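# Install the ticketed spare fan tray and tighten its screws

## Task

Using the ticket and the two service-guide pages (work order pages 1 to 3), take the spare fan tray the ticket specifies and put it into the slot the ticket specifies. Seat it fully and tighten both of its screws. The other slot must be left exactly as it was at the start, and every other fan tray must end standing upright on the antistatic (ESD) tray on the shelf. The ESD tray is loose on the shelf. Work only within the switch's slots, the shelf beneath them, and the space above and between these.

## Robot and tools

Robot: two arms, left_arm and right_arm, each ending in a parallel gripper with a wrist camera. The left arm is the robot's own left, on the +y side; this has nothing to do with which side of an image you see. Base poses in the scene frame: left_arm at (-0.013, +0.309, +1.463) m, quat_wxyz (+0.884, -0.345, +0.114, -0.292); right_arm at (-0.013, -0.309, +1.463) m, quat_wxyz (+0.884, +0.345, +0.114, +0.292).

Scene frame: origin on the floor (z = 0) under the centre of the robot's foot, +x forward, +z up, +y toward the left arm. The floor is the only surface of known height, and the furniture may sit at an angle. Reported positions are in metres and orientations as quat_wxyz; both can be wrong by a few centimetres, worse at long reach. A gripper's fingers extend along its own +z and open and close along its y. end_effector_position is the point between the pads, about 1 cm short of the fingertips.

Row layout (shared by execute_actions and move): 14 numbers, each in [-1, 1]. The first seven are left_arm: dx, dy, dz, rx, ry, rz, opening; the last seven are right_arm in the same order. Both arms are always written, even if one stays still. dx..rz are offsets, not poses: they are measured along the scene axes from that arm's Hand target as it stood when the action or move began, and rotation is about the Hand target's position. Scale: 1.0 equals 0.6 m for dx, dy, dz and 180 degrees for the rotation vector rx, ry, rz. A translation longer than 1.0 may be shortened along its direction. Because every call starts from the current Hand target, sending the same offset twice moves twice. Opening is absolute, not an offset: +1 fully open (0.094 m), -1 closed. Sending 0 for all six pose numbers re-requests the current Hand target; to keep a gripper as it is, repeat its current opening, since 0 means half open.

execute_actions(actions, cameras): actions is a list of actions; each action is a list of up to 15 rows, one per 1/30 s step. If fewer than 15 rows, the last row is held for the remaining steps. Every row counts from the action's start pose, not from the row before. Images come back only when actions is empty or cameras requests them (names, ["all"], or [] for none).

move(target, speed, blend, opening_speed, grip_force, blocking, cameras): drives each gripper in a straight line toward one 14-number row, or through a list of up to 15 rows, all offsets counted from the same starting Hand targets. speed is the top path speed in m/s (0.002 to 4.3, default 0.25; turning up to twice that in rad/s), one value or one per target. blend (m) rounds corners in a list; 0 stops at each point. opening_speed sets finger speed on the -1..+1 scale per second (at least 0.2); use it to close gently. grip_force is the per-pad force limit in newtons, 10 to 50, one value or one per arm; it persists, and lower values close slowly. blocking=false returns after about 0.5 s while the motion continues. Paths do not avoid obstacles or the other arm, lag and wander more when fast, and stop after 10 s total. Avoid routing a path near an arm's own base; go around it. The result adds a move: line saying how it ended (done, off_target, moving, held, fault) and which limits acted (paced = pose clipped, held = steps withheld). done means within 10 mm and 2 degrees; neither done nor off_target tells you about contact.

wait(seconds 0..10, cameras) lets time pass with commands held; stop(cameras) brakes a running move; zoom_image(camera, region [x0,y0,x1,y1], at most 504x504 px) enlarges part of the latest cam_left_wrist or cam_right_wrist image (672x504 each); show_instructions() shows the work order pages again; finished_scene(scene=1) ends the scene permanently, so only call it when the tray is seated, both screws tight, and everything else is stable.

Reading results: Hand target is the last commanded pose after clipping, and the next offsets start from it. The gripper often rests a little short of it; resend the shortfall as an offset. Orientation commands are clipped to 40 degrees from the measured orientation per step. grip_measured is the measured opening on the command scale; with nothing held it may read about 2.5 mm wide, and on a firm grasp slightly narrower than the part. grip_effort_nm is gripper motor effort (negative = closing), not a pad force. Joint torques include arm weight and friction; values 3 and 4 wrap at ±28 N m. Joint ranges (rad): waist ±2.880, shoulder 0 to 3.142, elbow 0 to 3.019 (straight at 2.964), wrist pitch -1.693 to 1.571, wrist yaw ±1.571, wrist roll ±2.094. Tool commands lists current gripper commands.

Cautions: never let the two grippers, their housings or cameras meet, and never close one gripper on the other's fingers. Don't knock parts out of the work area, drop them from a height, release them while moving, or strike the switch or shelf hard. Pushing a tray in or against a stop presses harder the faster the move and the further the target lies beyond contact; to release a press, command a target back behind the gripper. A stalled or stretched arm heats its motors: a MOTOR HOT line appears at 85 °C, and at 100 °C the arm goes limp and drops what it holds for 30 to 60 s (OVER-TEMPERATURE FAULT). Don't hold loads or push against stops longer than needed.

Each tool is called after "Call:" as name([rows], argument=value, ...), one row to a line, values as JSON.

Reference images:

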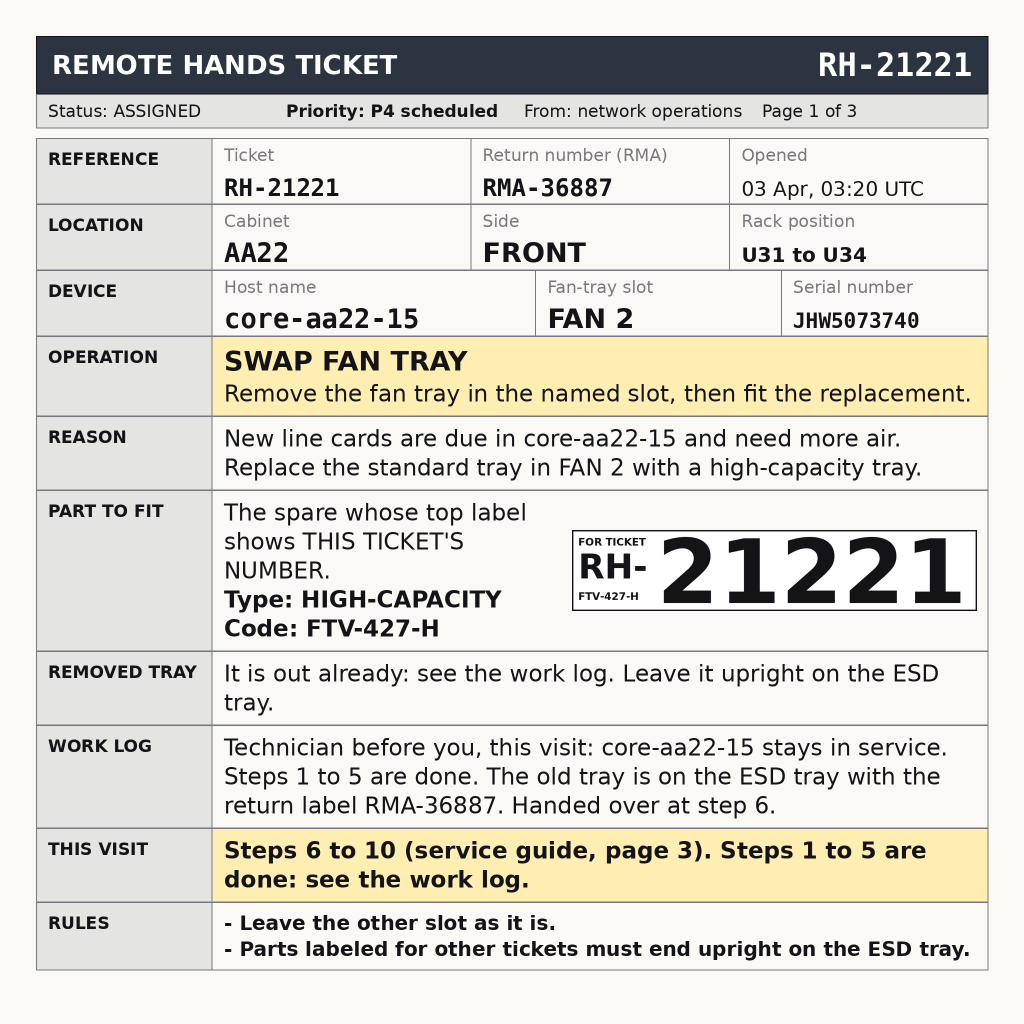

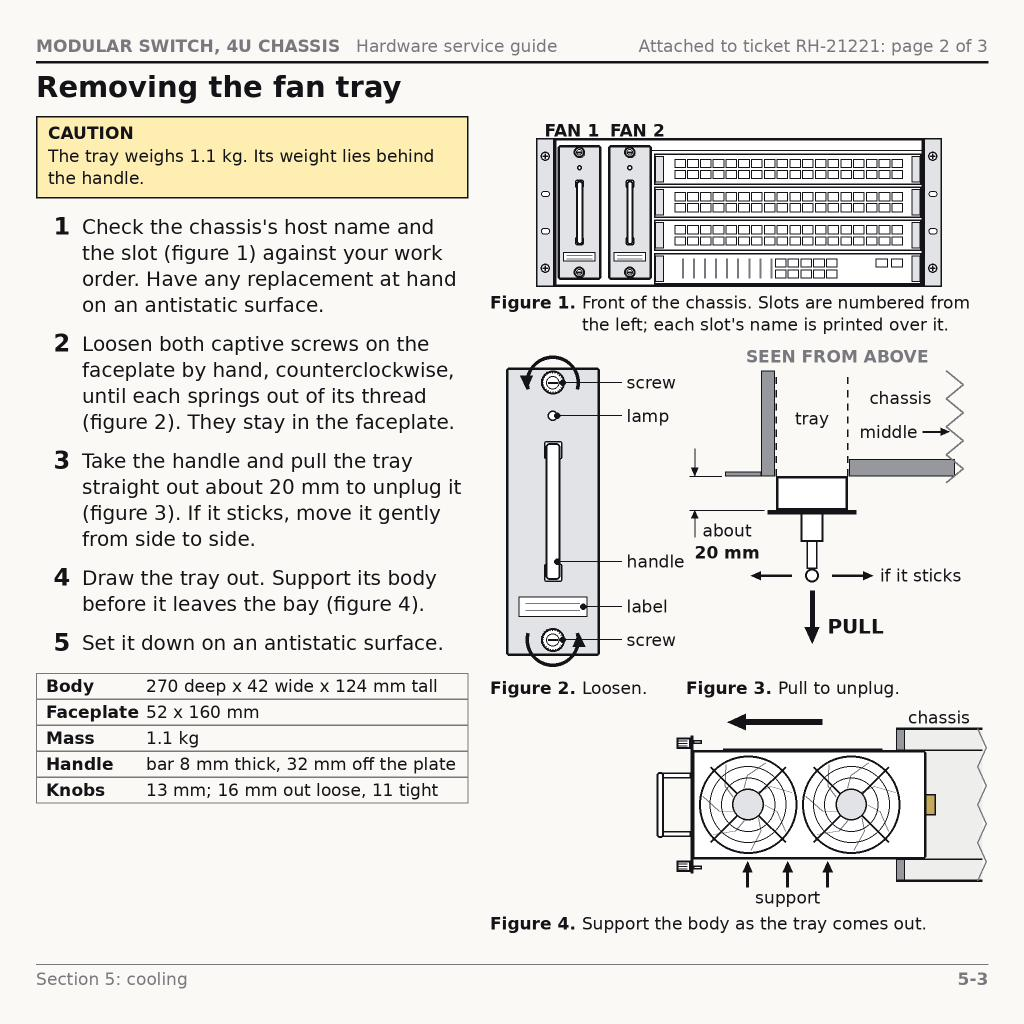

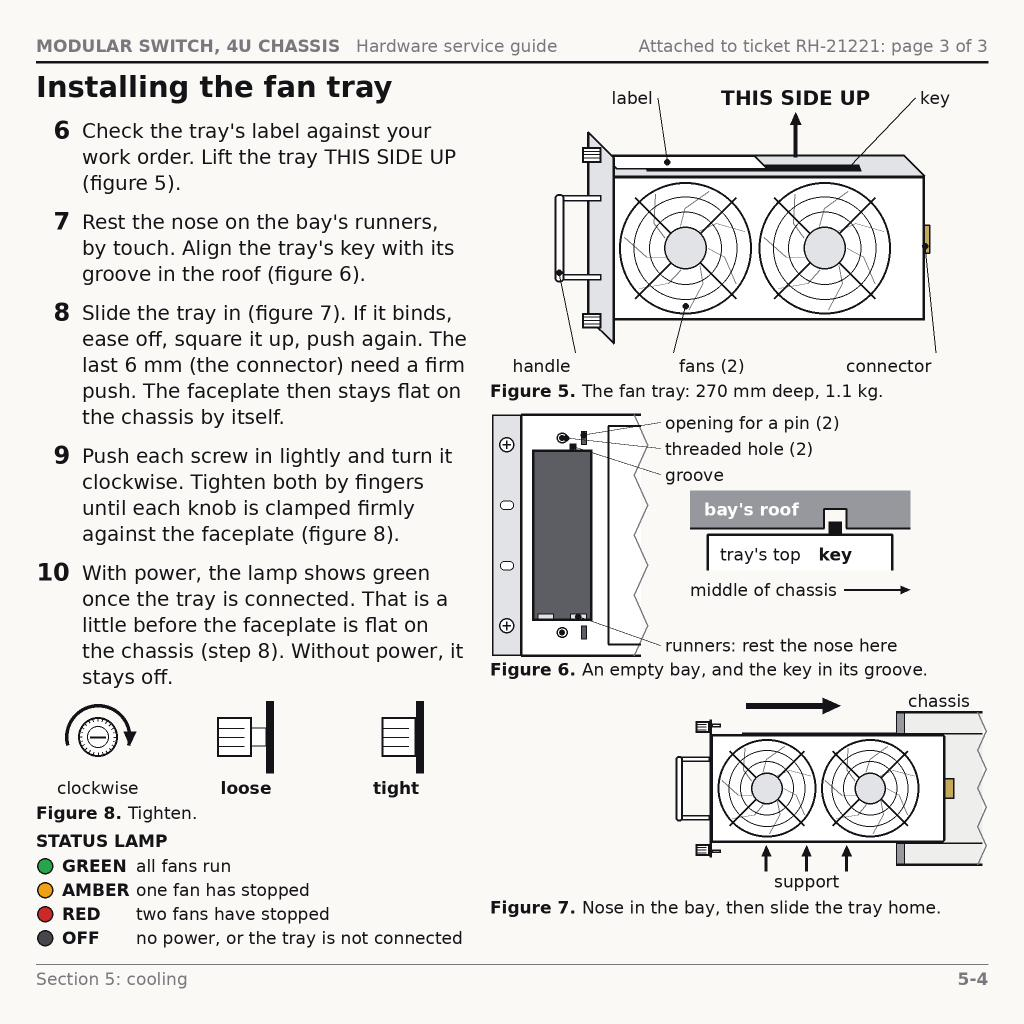

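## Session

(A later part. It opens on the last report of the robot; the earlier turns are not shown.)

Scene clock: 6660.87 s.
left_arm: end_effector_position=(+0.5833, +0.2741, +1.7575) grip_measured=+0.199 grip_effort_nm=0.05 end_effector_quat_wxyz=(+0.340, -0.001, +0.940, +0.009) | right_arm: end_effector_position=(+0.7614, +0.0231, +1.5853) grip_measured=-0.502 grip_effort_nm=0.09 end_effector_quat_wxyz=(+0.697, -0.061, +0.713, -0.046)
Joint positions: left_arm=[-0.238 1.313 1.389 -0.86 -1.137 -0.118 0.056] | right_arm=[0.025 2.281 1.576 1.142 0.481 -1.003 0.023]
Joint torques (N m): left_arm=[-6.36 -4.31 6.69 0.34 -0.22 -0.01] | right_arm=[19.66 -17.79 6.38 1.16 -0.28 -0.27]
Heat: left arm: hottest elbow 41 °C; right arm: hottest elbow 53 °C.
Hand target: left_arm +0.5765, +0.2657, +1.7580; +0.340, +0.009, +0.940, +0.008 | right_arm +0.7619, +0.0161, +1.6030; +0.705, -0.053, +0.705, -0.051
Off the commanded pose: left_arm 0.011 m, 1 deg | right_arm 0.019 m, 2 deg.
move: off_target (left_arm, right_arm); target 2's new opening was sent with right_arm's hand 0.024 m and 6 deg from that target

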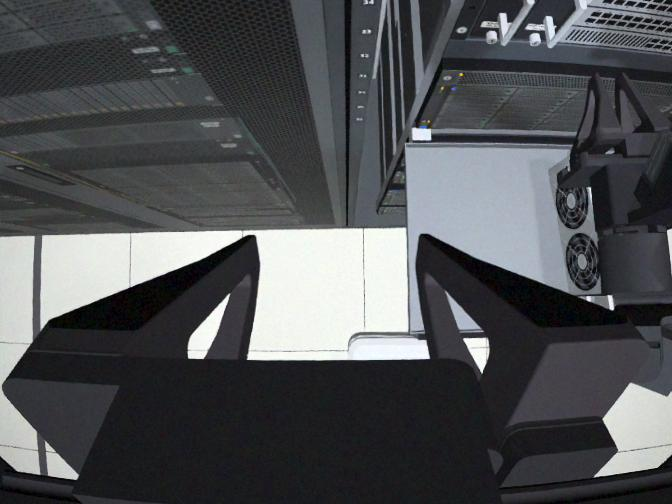

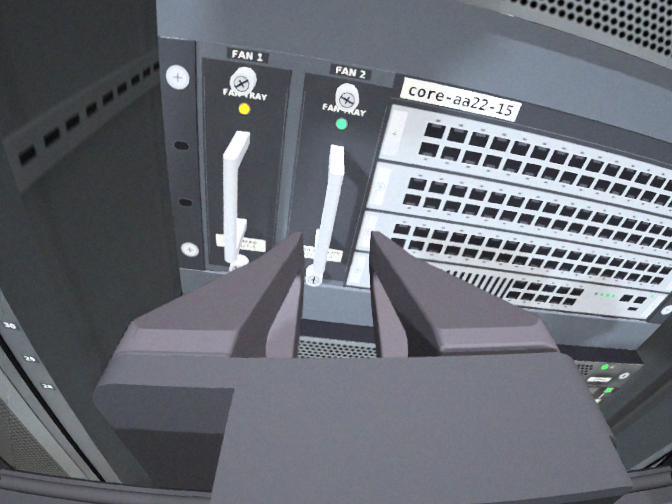

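Call:
zoom_image(camera="cam_right_wrist", region=[200, 30, 420, 150])

Call:
zoom_image(camera="cam_right_wrist", region=[200, 200, 380, 310])

Call:
zoom_image(camera="cam_left_wrist", region=[400, 0, 672, 320])

Scaled by 2.291 from the camera's 672x504 image, which has a finer 960x720 frame.

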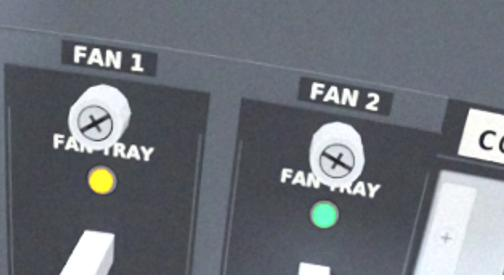

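Scaled by 2.800 from the camera's 672x504 image, which has a finer 960x720 frame.

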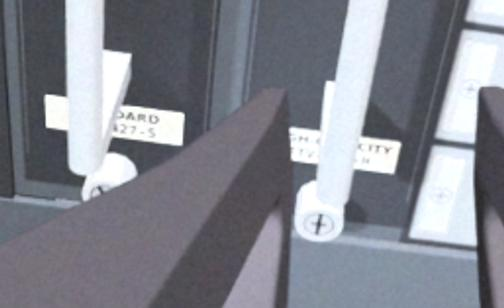

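Scaled by 1.575 from the camera's 672x504 image, which has a finer 960x720 frame.

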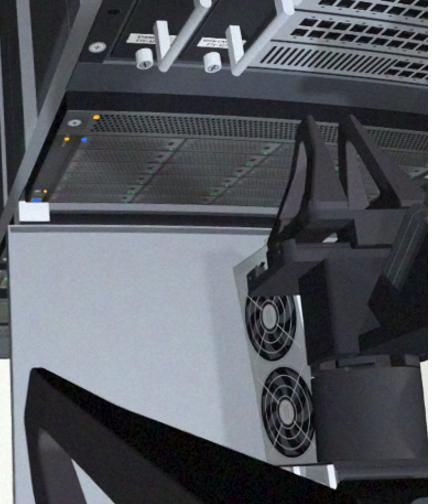

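Call:
finished_scene()

The scene is finished: the task was done.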